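# Put a blue sponge flat on the shelf's top tier

## Task

Set one blue sponge lying flat on the shelf's upper level. The shelf must not be moved, the other sponges on it must stay flat and separate from each other, and at the end neither gripper may be in contact with any sponge.

## Robot and tools

Robot: two arms, left_arm and right_arm, each ending in a two-finger parallel gripper. The scene frame has its origin at table-top height, halfway between the nominal arm bases, with +x pointing out over the table, +y toward left_arm and +z up. Arm names do not match the left or right side of camera images. Calibrated bases: left_arm at (+0.028, +0.365, +0.044) m, right_arm at (+0.028, -0.352, +0.027) m, both turned almost zero about z. A camera stand sits behind the arms.

Frames: every hand pose, velocity, target and wrist-camera pose an arm reports is in that arm's own base frame. Fixed cameras and the table use the scene frame. Offsets run along the arm's own base axes, and rotations turn about the Hand target's position. On the gripper, the fingers point along its +z and open and close along its y. end_effector_position is the spot between the pads, roughly 1 cm short of the fingertips.

The 14-number row (used by execute_actions and move): left_arm dx, dy, dz, rx, ry, rz, opening, then the same seven for right_arm. Both arms are always included. Each number lies in -1 to 1. For the pose numbers, 1.0 stands for 0.6 m or 180 degrees, and rx, ry, rz form one rotation vector. The pose numbers are offsets, not poses. They are measured from the arm's Hand target as it was when the action or move began, so sending the same offset twice moves the arm twice. A translation longer than 1.0 may be cut back along its direction. Opening is absolute: +1 is fully open (0.094 m) and -1 is closed. A 0 opening is a real command (half open), so to leave a gripper alone, resend its current value. Sending six zeros for an arm asks it to go to its Hand target again.

execute_actions(actions, cameras): actions is a list of actions. Each action is a table of up to 15 rows, one row per 1/30 s step. If a table has fewer rows, its last row holds for the rest of the 15 steps. Every row in an action counts from that action's starting Hand target, not from the row before it. cameras takes names, ["all"] or []. An empty actions list returns the state and all images.

move(target, speed, blend, opening_speed, grip_force, blocking, cameras): drives each gripper in a straight line toward its offset. target is one 14-number row, or a list of up to 15 rows, all counted from the same starting Hand targets. The whole move is capped at 10 s.
- speed: m/s, 0.002 to 2.9, default 0.25; rotation is capped at twice this value in rad/s. Give one value, or one per target.
- blend: corner rounding in metres for lists; 0 means stop at each point.
- opening_speed: rate of opening change per second on the -1..1 scale, at least 0.2.
- grip_force: per-pad force in N, 10 to 50. It stays set once given. Lower values close slowly.
- blocking=false returns early while the arms keep moving.
Moves do not avoid obstacles or the other arm. Fast moves lag, overshoot and hit harder. The result adds a move: line with the outcome: done, off_target, moving, held or fault. limits=paced means the command was clipped, and limits=held means steps were withheld.

wait(seconds 0 to 10): lets time pass with commands held. stop(): brakes a running move. zoom_image(camera, region [x0,y0,x1,y1], each side at most 504 px): gives a closer view of that camera's latest image. read_manual: licence texts only. finished_scene(scene): ends the scene for good; make no further calls in that reply.

Results list end_effector_position (m) and end_effector_quat_wxyz in the arm's base frame. Hand target is the commanded pose that the next offsets start from. Tool commands are listed too, along with grip_measured (opening on the -1..1 scale, reading a bit wide when empty), joint positions, velocities and torques, and motor temperatures.

Behaviour to expect: on each step the commanded orientation is clipped to within 40 degrees of the current one. Grippers often stop a few cm short because of friction and weight. Another command, even all zeros, asks for the target again; if the gap stays, send the missing distance as an offset. Bringing a wrist close to its own base can flip the arm's posture, so route around it.

Hazards to avoid: the two arms or grippers touching each other, or one gripper closing on the other's fingers. Hitting the shelf or table hard. Letting anything fall off the table. Releasing a sponge while it is still moving, or dropping it from a height. Pressing on for long against something the arm cannot reach through, since this heats the motors. At 75 °C a MOTOR HOT line appears. At 90 °C the arm folds up and stays idle, and it can do so with no warning first.

Sponges are soft and squash easily: close with a low opening_speed and moderate grip_force. Lower the sponge gently onto the upper tier so it lies flat, open the gripper and lift clear, then check it on camera.

Cameras: cam_head_left, cam_head_right, cam_left_wrist, cam_right_wrist, each 896x504.

Each tool is called after ">>>" by a JSON object that holds its "op" and its "data".

## Session

>>> {"op": "execute_actions", "data": {"actions": []}}

Scene clock: 0.00 s.
left_arm: end_effector_position=(+0.4057, +0.0233, +0.1009) grip_measured=+1.000 end_effector_quat_wxyz=(+0.592, -0.061, +0.803, -0.007) | right_arm: end_effector_position=(+0.4054, -0.0345, +0.1184) grip_measured=+1.000 end_effector_quat_wxyz=(+0.612, +0.054, +0.785, -0.084)
Joint positions: left_arm=[0.048 1.581 0.38 0.898 -0.015 -0.093 0.094] | right_arm=[0 1.563 0.378 0.94 0.199 -0.019 0.094]
Joint velocities: within noise
Joint torques (N m): no reading
Motor temperatures (°C): left_arm=[26 27 29 25 24 27 28] | right_arm=[28 29 27 27 27 28 28]
Heat: left arm: 29 °C; right arm: 29 °C.
Hand target: left_arm +0.4108, +0.0244, +0.1161; +0.610, -0.060, +0.791, -0.004 | right_arm +0.4098, -0.0359, +0.1341; +0.629, +0.060, +0.770, -0.083
Tool commands: left_gripper/opening=+1.0 right_gripper/opening=+1.0

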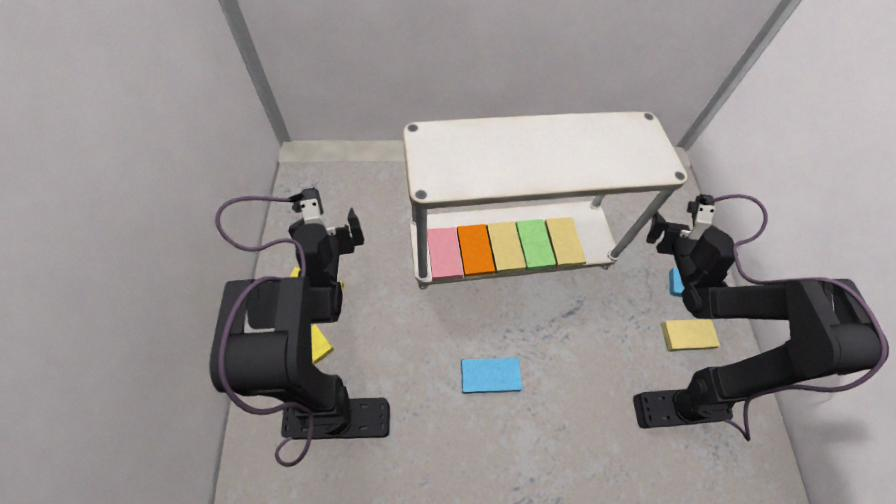

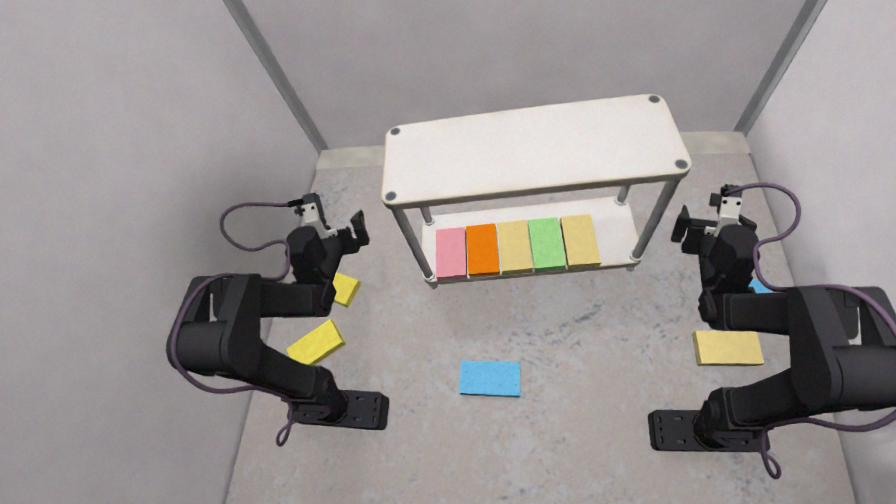

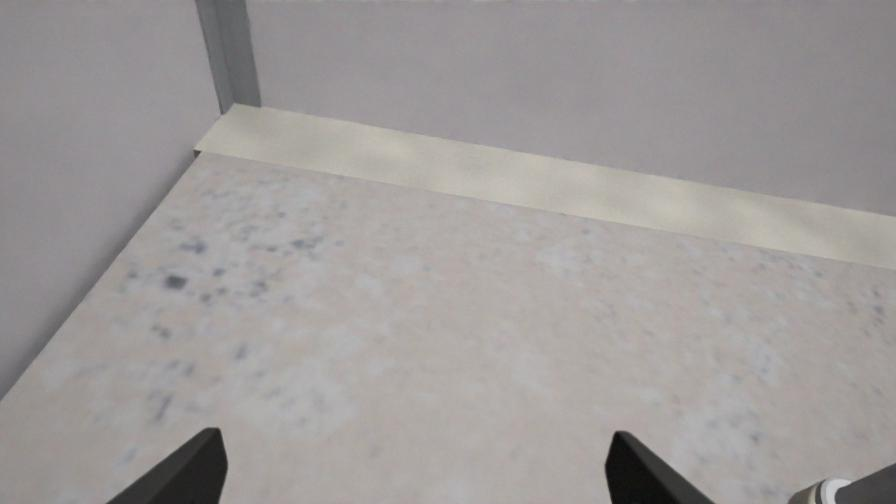

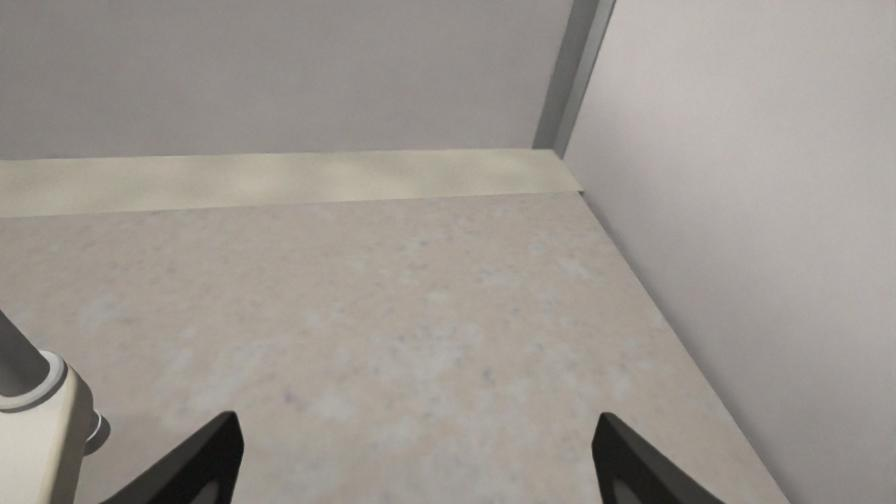

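>>> {"op": "move", "data": {"target": [[0,0,0,0,0,0,1,-0.266,0.01,0.043,0,0,0,1],[0,0,0,0,0,0,1,-0.316,0.393,0.06,-0.06,0.088,0.27,1],[0,0,0,0,0,0,1,-0.533,0.625,0.043,-0.121,0.177,0.54,1]], "blend": [0.05,0.05,0], "speed": 0.4, "cameras": ["all"]}}

Scene clock: 6.70 s.
left_arm: end_effector_position=(+0.4057, +0.0233, +0.1009) grip_measured=+1.000 end_effector_quat_wxyz=(+0.592, -0.061, +0.803, -0.007) | right_arm: end_effector_position=(+0.0915, +0.3344, +0.1430) grip_measured=+1.000 end_effector_quat_wxyz=(-0.267, +0.649, -0.663, -0.260)
Joint positions: left_arm=[0.048 1.581 0.38 0.898 -0.015 -0.093 0.094] | right_arm=[1.168 1.231 0.824 -0.436 -0.258 -0.283 0.094]
Joint torques (N m): left_arm=[0.01 -4.85 5.14 1.88 -0.02 -0.01] | right_arm=[0.16 -3.88 9.37 1.2 -0.34 -0.07]
Heat: left arm: 30 °C; right arm: 29 °C.
Hand target: left_arm +0.4108, +0.0244, +0.1161; +0.610, -0.060, +0.791, -0.004 | right_arm +0.0900, +0.3391, +0.1599; -0.271, +0.653, -0.653, -0.270
Off the commanded pose: left_arm 0.016 m, 3 deg | right_arm 0.018 m, 2 deg.
move: off_target (left_arm, right_arm)

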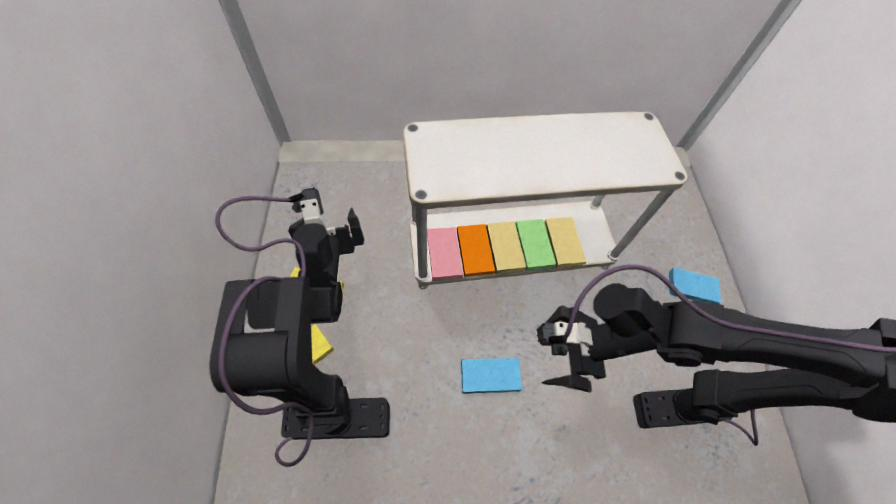

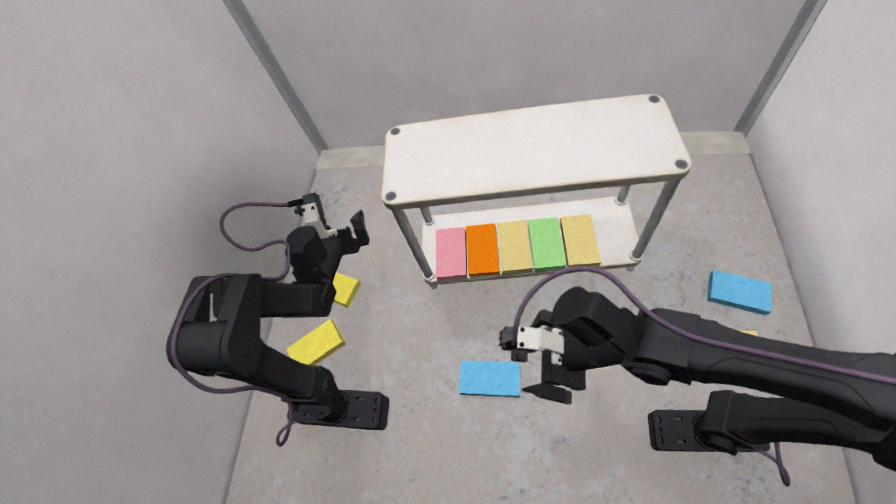

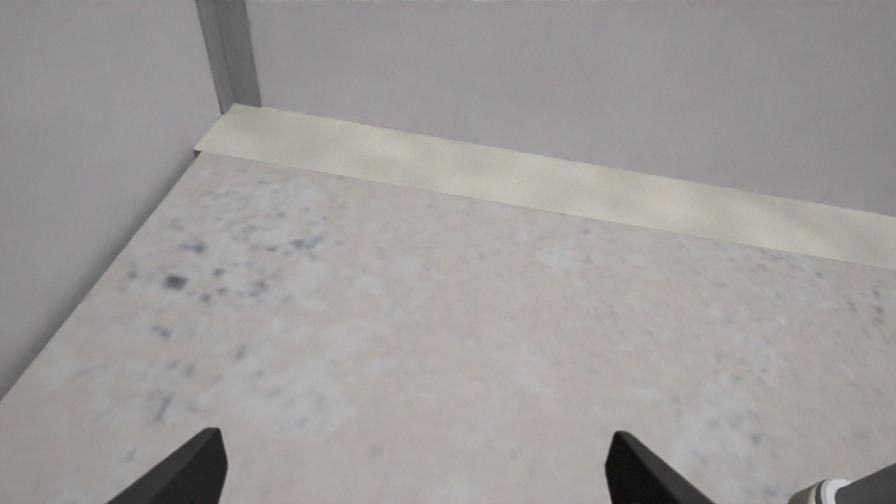

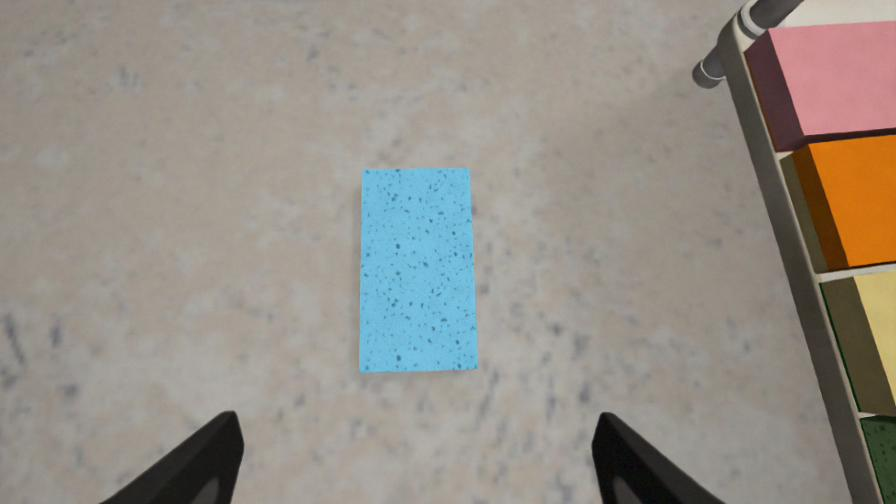

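>>> {"op": "move", "data": {"target": [0,0,0,0,0,0,1,0,0.117,-0.188,0,0,0,1], "cameras": ["cam_right_wrist","cam_head_right"]}}

Scene clock: 9.17 s.
left_arm: end_effector_position=(+0.4057, +0.0233, +0.1009) grip_measured=+1.000 end_effector_quat_wxyz=(+0.592, -0.061, +0.803, -0.007) | right_arm: end_effector_position=(+0.0880, +0.4015, +0.0413) grip_measured=+1.000 end_effector_quat_wxyz=(-0.250, +0.660, -0.659, -0.258)
Joint positions: left_arm=[0.048 1.581 0.38 0.898 -0.015 -0.093 0.094] | right_arm=[1.257 1.678 0.787 0.028 -0.22 -0.234 0.094]
Joint torques (N m): left_arm=[0.02 -4.81 5.18 1.86 -0.01 -0.02] | right_arm=[0.31 -6.24 3.75 2.27 -0.09 0.06]
Heat: left arm: 30 °C; right arm: 29 °C.
Hand target: left_arm +0.4108, +0.0244, +0.1161; +0.610, -0.060, +0.791, -0.004 | right_arm +0.0900, +0.4093, +0.0471; -0.271, +0.653, -0.653, -0.270
Off the commanded pose: left_arm 0.016 m, 3 deg | right_arm 0.010 m, 3 deg.
move: off_target (left_arm, right_arm)
Images, in order (width x height): cam_head_right 896x504, cam_right_wrist 896x504.

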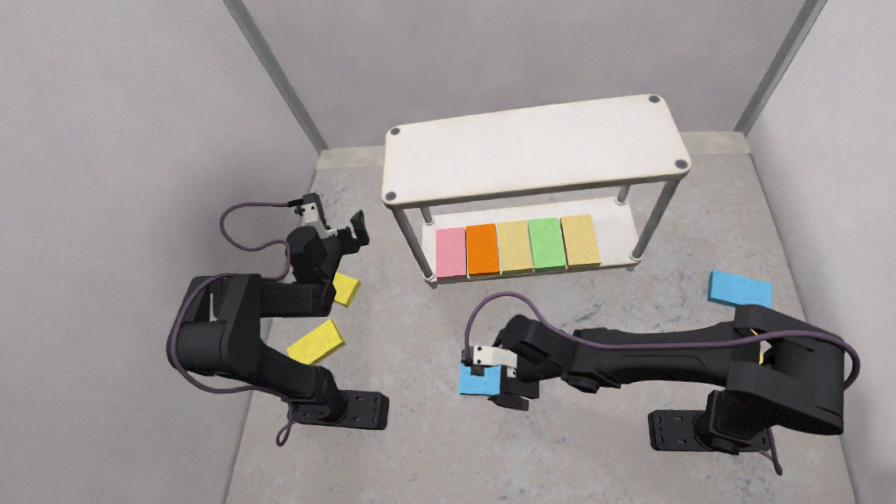

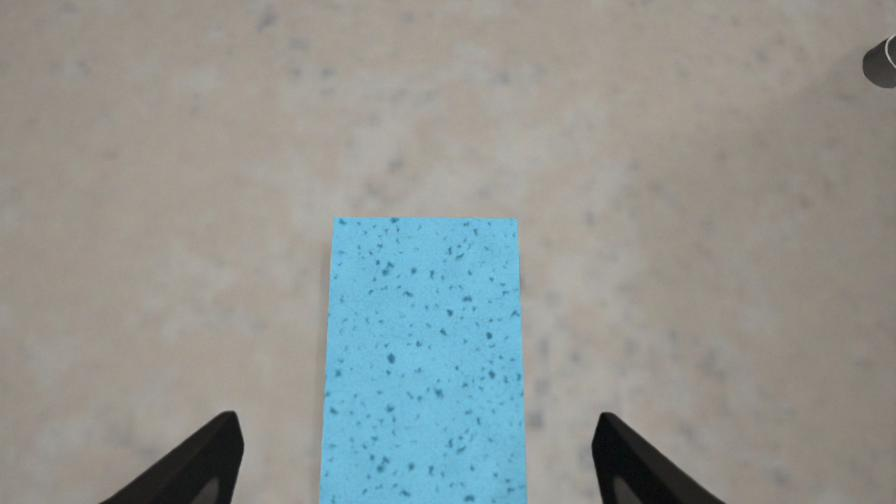

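>>> {"op": "move", "data": {"target": [0,0,0,0,0,0,1,0.003,0.009,-0.083,0,0,0,1], "speed": 0.1, "cameras": ["cam_right_wrist","cam_head_left"]}}

Scene clock: 10.80 s.
left_arm: end_effector_position=(+0.4057, +0.0233, +0.1009) grip_measured=+1.000 end_effector_quat_wxyz=(+0.592, -0.061, +0.803, -0.007) | right_arm: end_effector_position=(+0.0908, +0.4091, -0.0069) grip_measured=+1.000 end_effector_quat_wxyz=(-0.254, +0.661, -0.657, -0.259)
Joint positions: left_arm=[0.048 1.581 0.38 0.898 -0.015 -0.093 0.094] | right_arm=[1.257 1.852 0.741 0.255 -0.218 -0.238 0.094]
Joint torques (N m): left_arm=[0.02 -4.85 5.15 1.87 -0.02 0] | right_arm=[0.28 -6.83 2.8 2.26 -0.11 0.07]
Heat: left arm: 30 °C; right arm: 30 °C.
Hand target: left_arm +0.4108, +0.0244, +0.1161; +0.610, -0.060, +0.791, -0.004 | right_arm +0.0918, +0.4147, -0.0027; -0.271, +0.653, -0.653, -0.270
Off the commanded pose: left_arm 0.016 m, 3 deg | right_arm 0.007 m, 3 deg.
move: off_target (left_arm, right_arm)
Images, in order (width x height): cam_head_left 896x504, cam_right_wrist 896x504.

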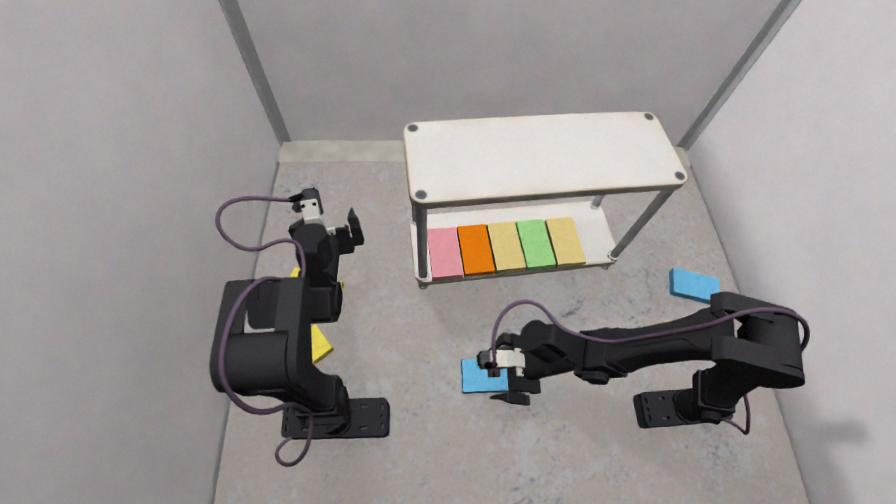

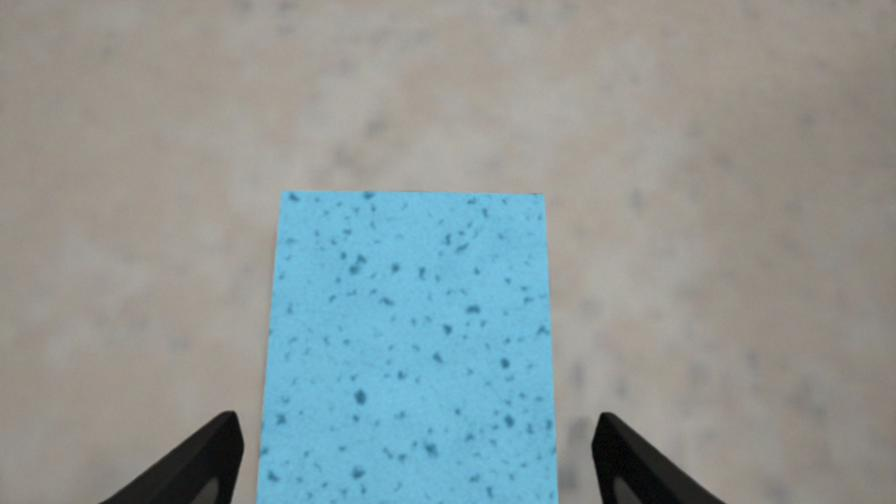

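>>> {"op": "move", "data": {"target": [[0,0,0,0,0,0,1,0,0,0,0,0,0,0.22],[0,0,0,0,0,0,1,0,0,0.2,0,0,0,0.22]], "opening_speed": 0.8, "speed": 0.2, "cameras": ["cam_right_wrist","cam_head_left"]}}

Scene clock: 14.30 s.
left_arm: end_effector_position=(+0.4057, +0.0233, +0.1009) grip_measured=+1.000 end_effector_quat_wxyz=(+0.592, -0.061, +0.803, -0.007) | right_arm: end_effector_position=(+0.0904, +0.4079, +0.0961) grip_measured=+0.368 end_effector_quat_wxyz=(-0.259, +0.658, -0.656, -0.262)
Joint positions: left_arm=[0.048 1.581 0.38 0.898 -0.015 -0.093 0.094] | right_arm=[1.257 1.576 0.916 -0.181 -0.218 -0.234 0.064]
Joint torques (N m): left_arm=[0.05 -4.88 5.11 1.86 -0.02 -0.01] | right_arm=[0.29 -7.6 8.68 1.21 -0.1 0.03]
Heat: left arm: 30 °C; right arm: 30 °C.
Hand target: left_arm +0.4108, +0.0244, +0.1161; +0.610, -0.060, +0.791, -0.004 | right_arm +0.0918, +0.4147, +0.1173; -0.271, +0.653, -0.653, -0.270
Off the commanded pose: left_arm 0.016 m, 3 deg | right_arm 0.022 m, 2 deg.
move: off_target (left_arm, right_arm)
Images, in order (width x height): cam_head_left 896x504, cam_right_wrist 896x504.

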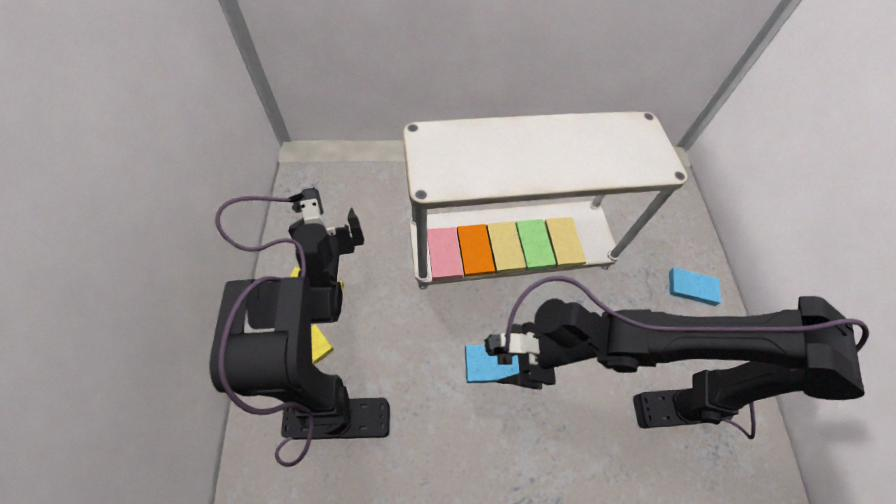

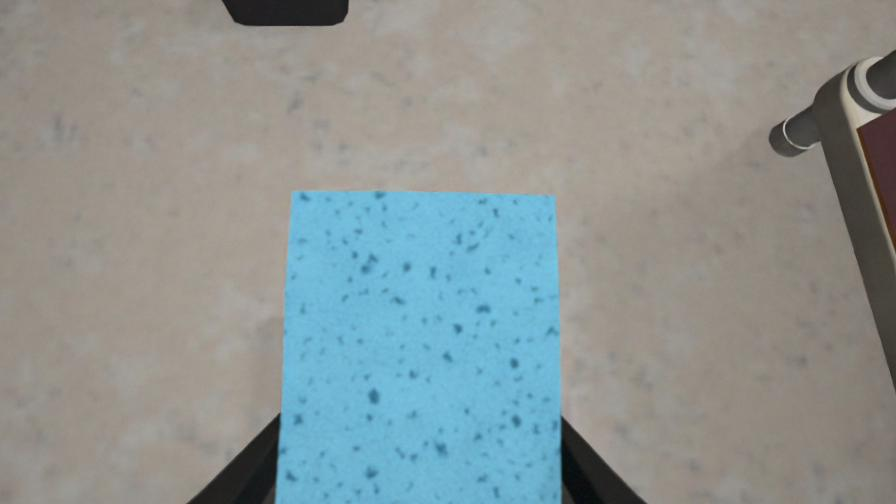

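>>> {"op": "move", "data": {"target": [[0,0,0,0,0,0,1,0.097,-0.108,0.44,0,0,-0.13,0.22],[0,0,0,0,0,0,1,0.33,-0.49,0.588,0,0,-0.467,0.22]], "blend": [0.06,0], "speed": 0.35, "cameras": ["all"]}}

Scene clock: 17.73 s.
left_arm: end_effector_position=(+0.4057, +0.0233, +0.1009) grip_measured=+1.000 end_effector_quat_wxyz=(+0.592, -0.061, +0.803, -0.007) | right_arm: end_effector_position=(+0.2965, +0.1283, +0.4660) grip_measured=+0.368 end_effector_quat_wxyz=(+0.463, -0.059, +0.883, +0.058)
Joint positions: left_arm=[0.048 1.581 0.38 0.898 -0.015 -0.093 0.094] | right_arm=[0.58 1.55 2.432 -1.519 0.317 0.285 0.064]
Joint torques (N m): left_arm=[0.05 -4.85 5.2 1.86 0 -0.02] | right_arm=[-0.31 -3.66 5.27 1.42 0.25 0.05]
Heat: left arm: 31 °C; right arm: 30 °C.
Hand target: left_arm +0.4108, +0.0244, +0.1161; +0.610, -0.060, +0.791, -0.004 | right_arm +0.2898, +0.1207, +0.4701; +0.382, -0.048, +0.923, +0.020
Off the commanded pose: left_arm 0.016 m, 3 deg | right_arm 0.011 m, 11 deg.
joint sent to its limit (right arm) — joint 4 (wrist pitch), lower limit. The joint targets are off in position and orientation.
move: off_target (left_arm, right_arm)

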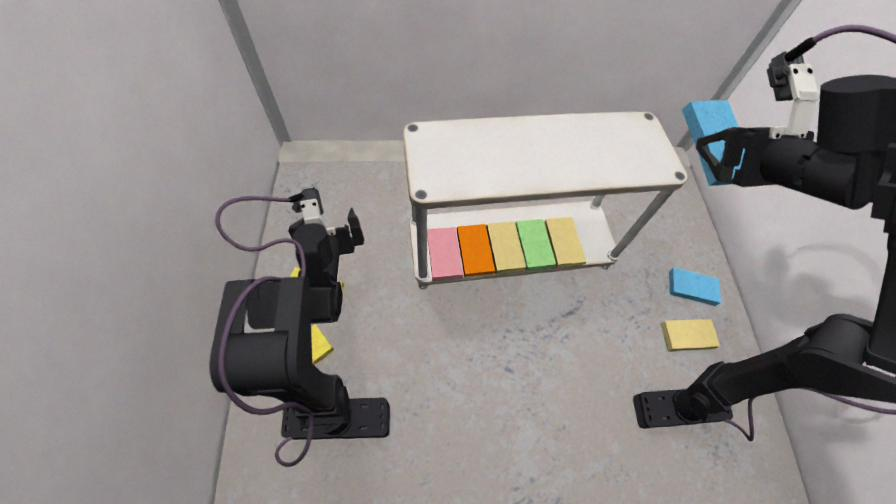

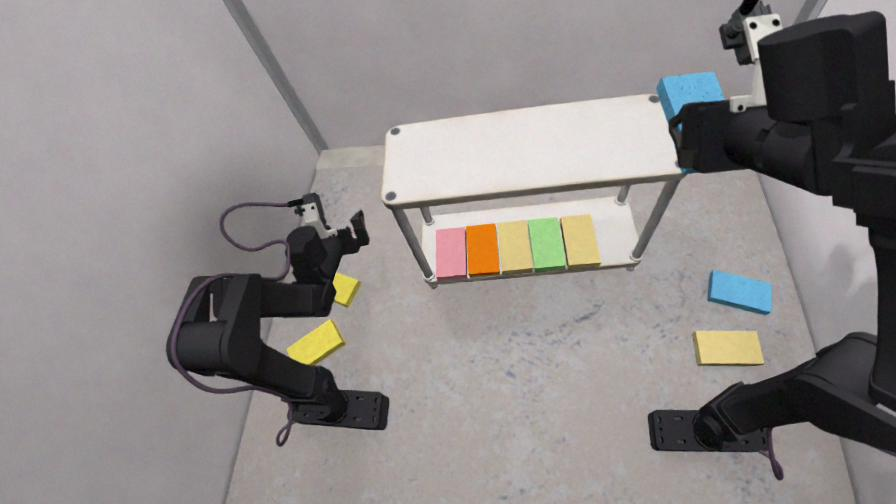

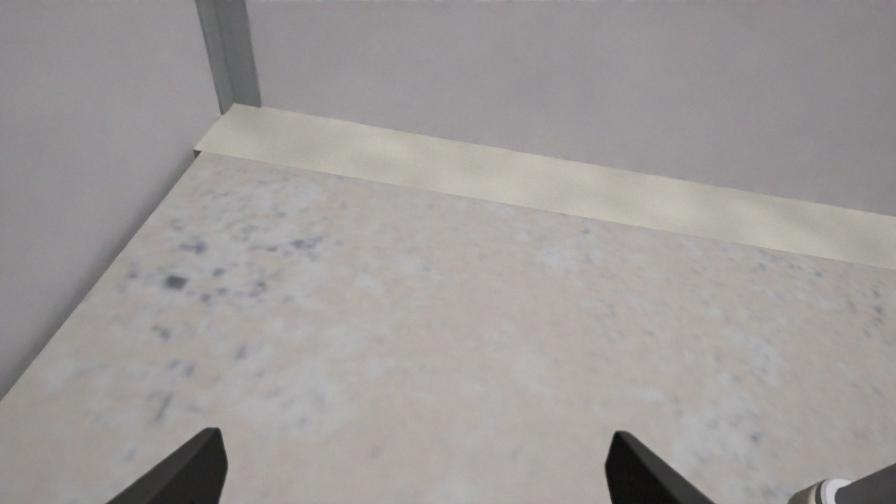

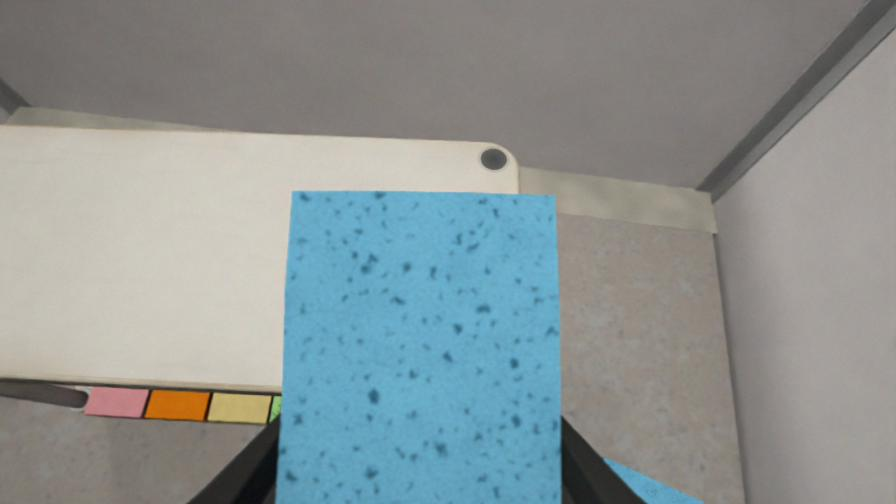

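>>> {"op": "move", "data": {"target": [0,0,0,0,0,0,1,0.228,0.174,-0.05,0,0,0,0.22], "cameras": ["all"]}}

Scene clock: 19.90 s.
left_arm: end_effector_position=(+0.4057, +0.0233, +0.1009) grip_measured=+1.000 end_effector_quat_wxyz=(+0.592, -0.061, +0.803, -0.007) | right_arm: end_effector_position=(+0.4212, +0.2214, +0.4088) grip_measured=+0.368 end_effector_quat_wxyz=(+0.447, -0.071, +0.891, +0.048)
Joint positions: left_arm=[0.048 1.581 0.38 0.898 -0.015 -0.093 0.094] | right_arm=[0.606 2.076 2.829 -1.436 0.334 0.288 0.064]
Joint torques (N m): left_arm=[0.01 -4.82 5.18 1.86 0 -0.02] | right_arm=[0.23 -8.8 6.27 2.54 0.27 -0.07]
Heat: left arm: 31 °C; right arm: 31 °C.
Hand target: left_arm +0.4108, +0.0244, +0.1161; +0.610, -0.060, +0.791, -0.004 | right_arm +0.4266, +0.2251, +0.4401; +0.382, -0.048, +0.923, +0.020
Off the commanded pose: left_arm 0.016 m, 3 deg | right_arm 0.032 m, 9 deg.
elbow stopped short (right arm): the move would have taken joint 3 (elbow) straighter than the controller allows.
move: off_target (left_arm, right_arm)

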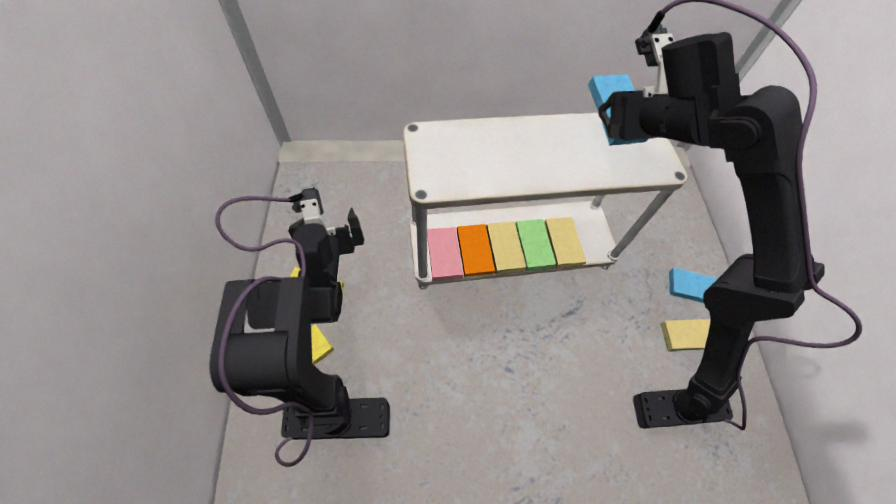

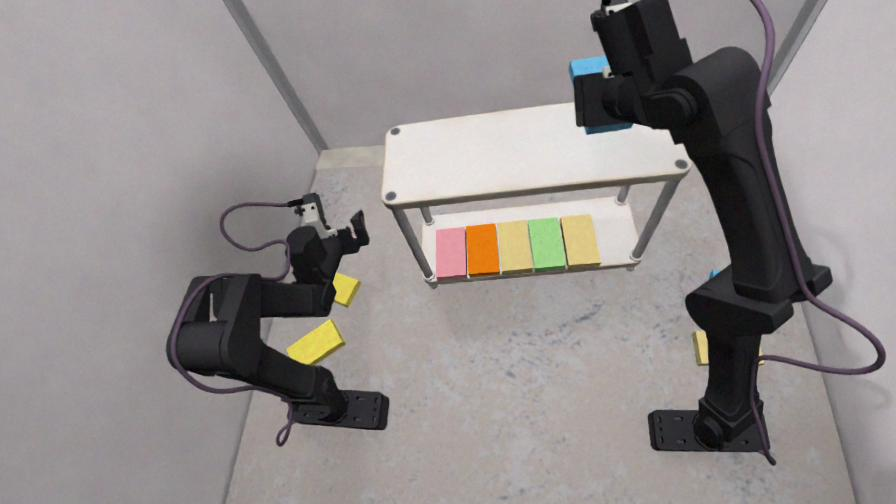

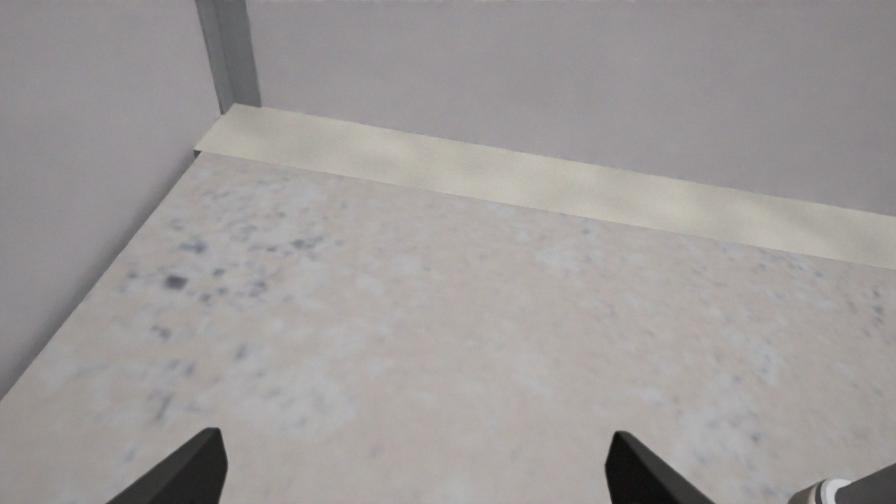

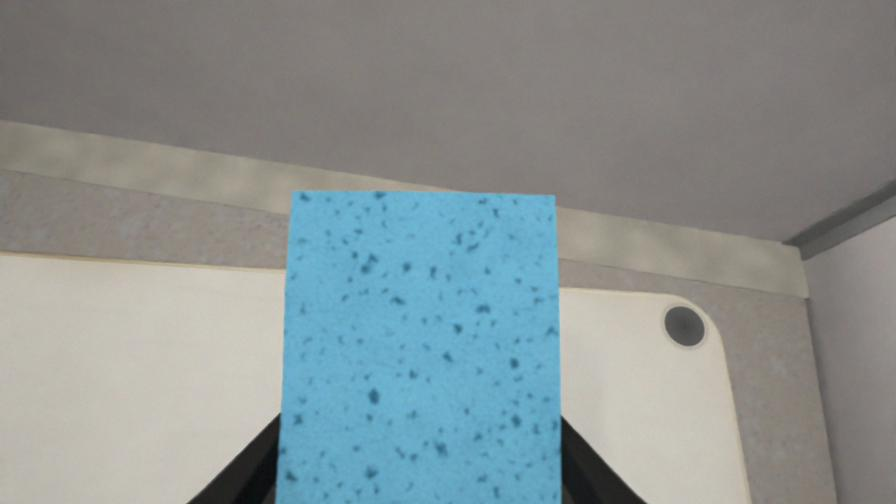

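>>> {"op": "move", "data": {"target": [0,0,0,0,0,0,1,-0.026,0,-0.067,0,0.03,0,0.22], "speed": 0.12, "cameras": ["all"]}}

Scene clock: 22.37 s.
left_arm: end_effector_position=(+0.4057, +0.0233, +0.1009) grip_measured=+1.000 end_effector_quat_wxyz=(+0.592, -0.061, +0.803, -0.007) | right_arm: end_effector_position=(+0.4192, +0.2242, +0.3957) grip_measured=+0.368 end_effector_quat_wxyz=(+0.426, -0.057, +0.902, +0.052)
Joint positions: left_arm=[0.048 1.581 0.38 0.898 -0.015 -0.093 0.094] | right_arm=[0.611 2.092 2.829 -1.468 0.326 0.339 0.064]
Joint torques (N m): left_arm=[0.02 -4.83 5.07 1.86 -0.02 -0.02] | right_arm=[0.35 -8.17 6.3 1.31 0.04 0.07]
Motor temperatures (°C): left_arm=[26 28 31 30 24 27 28] | right_arm=[28 30 28 31 27 28 29]
Heat: left arm: 31 °C; right arm: 31 °C.
Hand target: left_arm +0.4108, +0.0244, +0.1161; +0.610, -0.060, +0.791, -0.004 | right_arm +0.4110, +0.2251, +0.3999; +0.338, -0.047, +0.940, +0.022
Off the commanded pose: left_arm 0.016 m, 3 deg | right_arm 0.009 m, 12 deg.
elbow stopped short (right arm): the move would have taken joint 3 (elbow) straighter than the controller allows.
move: off_target (left_arm, right_arm)

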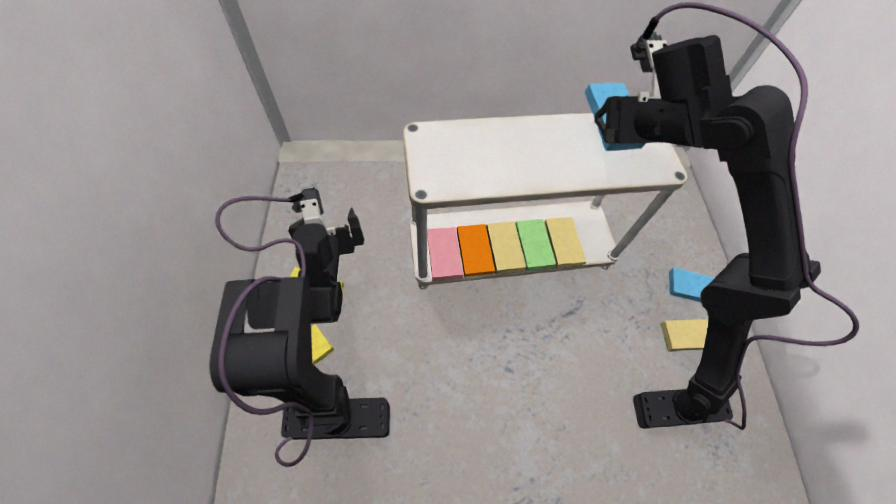

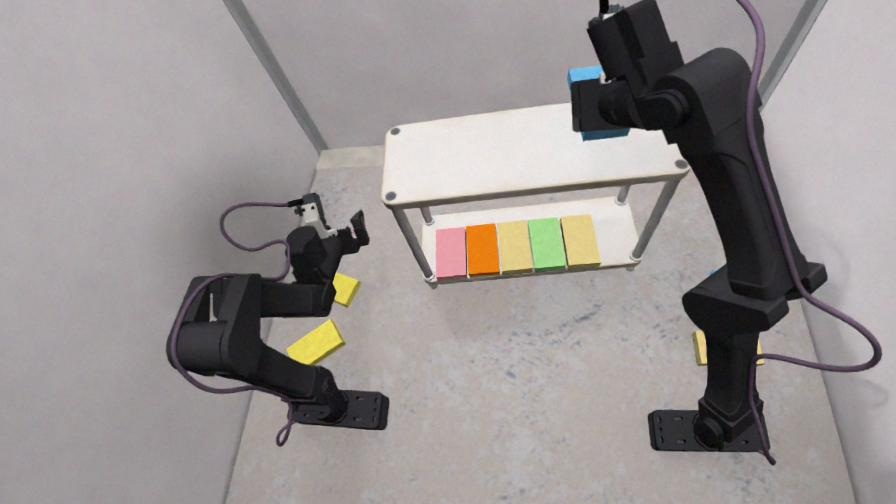

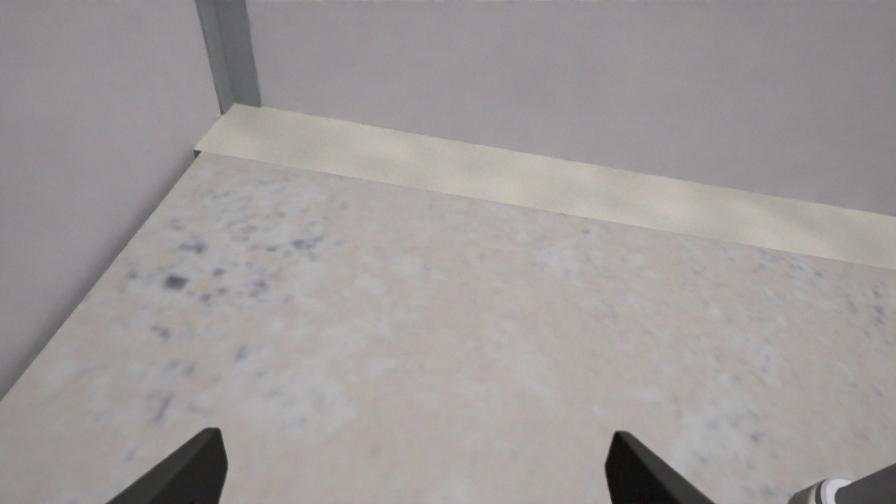

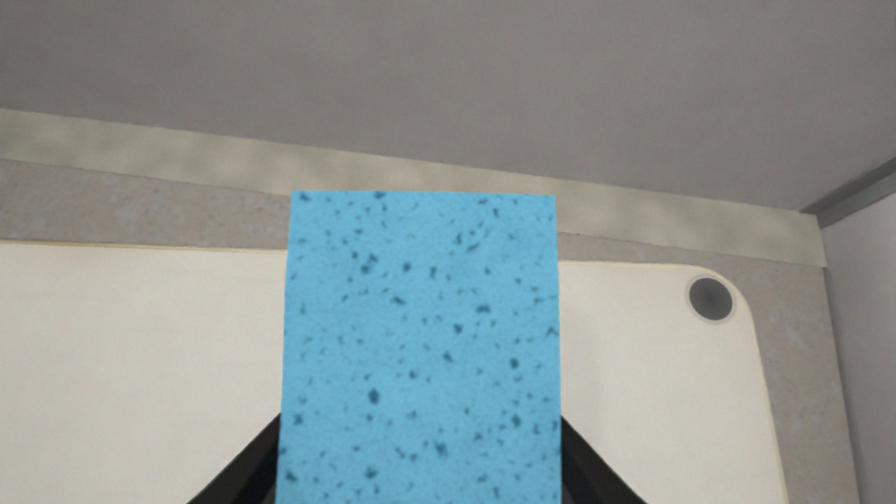

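>>> {"op": "move", "data": {"target": [0,0,0,0,0,0,1,-0.025,0,-0.043,0,0.01,0,0.22], "speed": 0.1, "cameras": ["cam_head_left","cam_right_wrist"]}}

Scene clock: 25.90 s.
left_arm: end_effector_position=(+0.4057, +0.0233, +0.1009) grip_measured=+1.000 end_effector_quat_wxyz=(+0.592, -0.061, +0.803, -0.007) | right_arm: end_effector_position=(+0.4096, +0.2284, +0.3682) grip_measured=+0.368 end_effector_quat_wxyz=(+0.380, -0.051, +0.923, +0.044)
Joint positions: left_arm=[0.048 1.581 0.38 0.898 -0.015 -0.093 0.094] | right_arm=[0.626 2.095 2.777 -1.522 0.315 0.394 0.064]
Joint torques (N m): left_arm=[0.06 -4.86 5.15 1.87 -0.02 -0.02] | right_arm=[0.34 -10.63 2.93 1.2 0.04 0.07]
Heat: left arm: 31 °C; right arm: 31 °C.
Hand target: left_arm +0.4108, +0.0244, +0.1161; +0.610, -0.060, +0.791, -0.004 | right_arm +0.3960, +0.2251, +0.3741; +0.323, -0.047, +0.945, +0.023
Off the commanded pose: left_arm 0.016 m, 3 deg | right_arm 0.015 m, 7 deg.
joint sent to its limit (right arm) — joint 4 (wrist pitch), lower limit. The joint targets are off in position and orientation.
move: off_target (left_arm, right_arm)
Images, in order (width x height): cam_head_left 896x504, cam_right_wrist 896x504.

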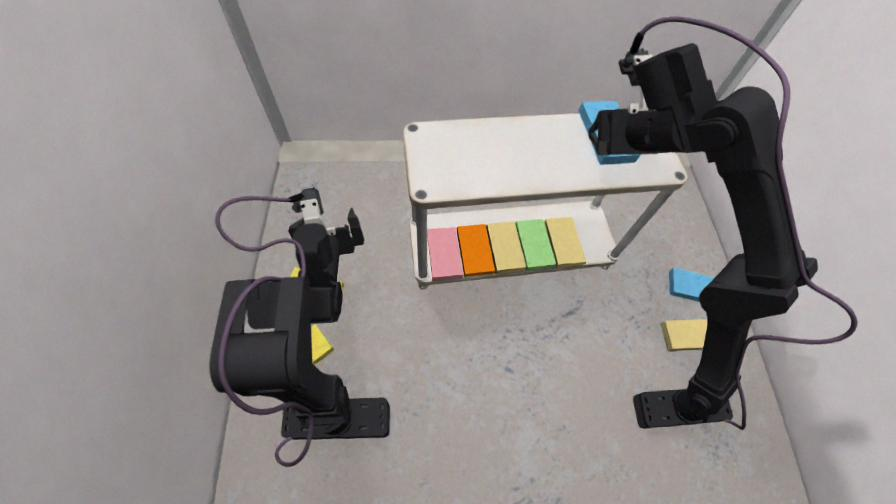

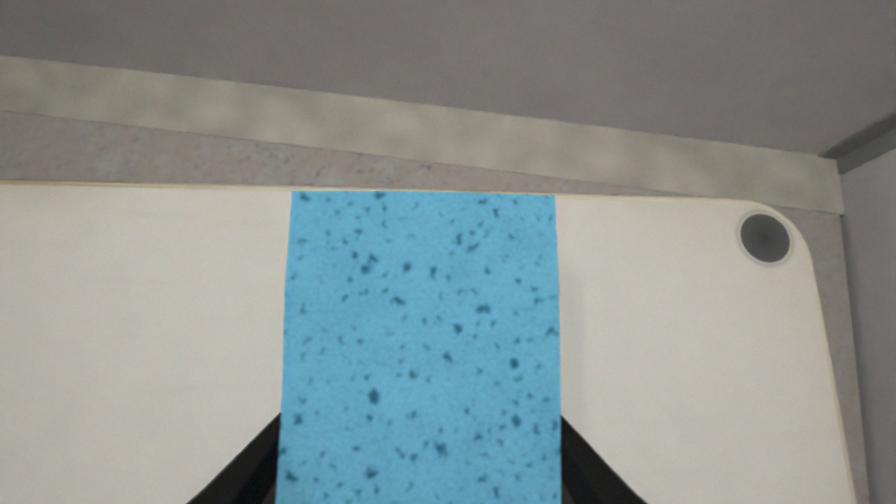

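>>> {"op": "move", "data": {"target": [0,0,0,0,0,0,1,-0.015,0,-0.023,0,0.01,0,0.22], "speed": 0.06, "cameras": ["cam_head_left","cam_right_wrist"]}}

>>> {"op": "zoom_image", "data": {"camera": "cam_head_left", "region": [500, 60, 720, 220]}}

Scene clock: 28.13 s.
left_arm: end_effector_position=(+0.4057, +0.0233, +0.1009) grip_measured=+1.000 end_effector_quat_wxyz=(+0.592, -0.061, +0.803, -0.007) | right_arm: end_effector_position=(+0.4042, +0.2306, +0.3481) grip_measured=+0.368 end_effector_quat_wxyz=(+0.349, -0.052, +0.935, +0.037)
Joint positions: left_arm=[0.048 1.581 0.38 0.898 -0.015 -0.093 0.094] | right_arm=[0.632 2.075 2.686 -1.522 0.303 0.417 0.064]
Joint torques (N m): left_arm=[0.03 -4.83 5.19 1.85 0 -0.02] | right_arm=[0.38 -11.88 2.96 1.11 0.02 0.07]
Heat: left arm: 31 °C; right arm: 31 °C.
Hand target: left_arm +0.4108, +0.0244, +0.1161; +0.610, -0.060, +0.791, -0.004 | right_arm +0.3870, +0.2251, +0.3603; +0.309, -0.046, +0.950, +0.023
Off the commanded pose: left_arm 0.016 m, 3 deg | right_arm 0.022 m, 5 deg.
joint sent to its limit (right arm) — joint 4 (wrist pitch), lower limit. The joint targets are off in position and orientation.
move: off_target (left_arm, right_arm)
Images, in order (width x height): cam_head_left 896x504, cam_right_wrist 896x504.

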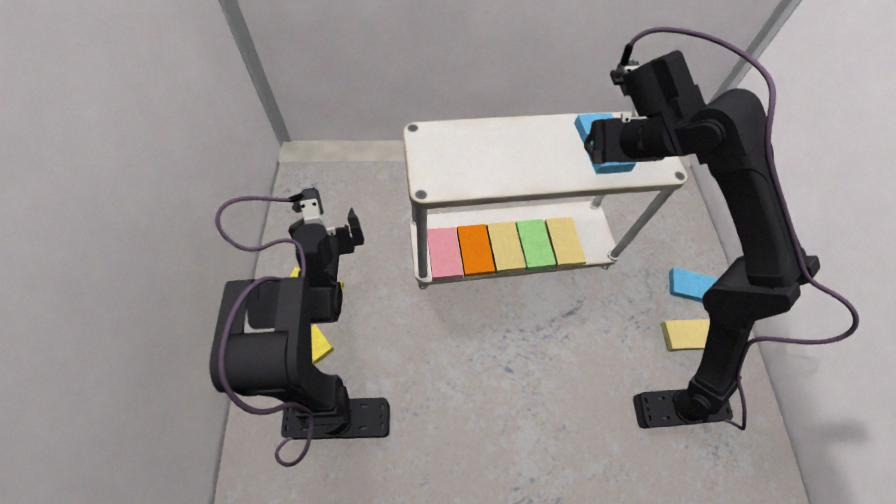

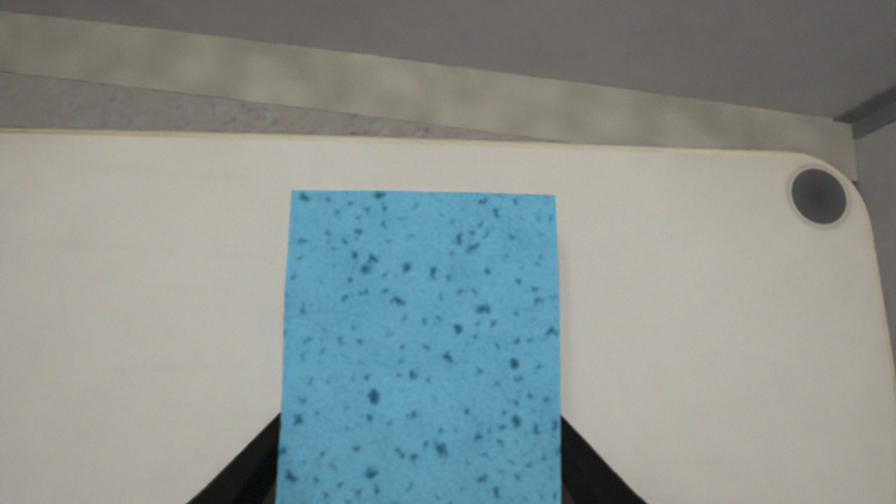

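Scaled by 2.291 from the camera's 896x504 image, which has a finer 1280x720 frame.

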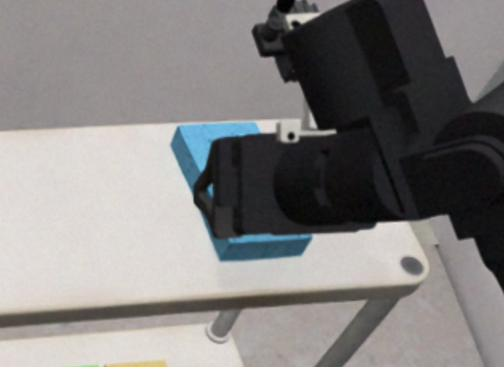

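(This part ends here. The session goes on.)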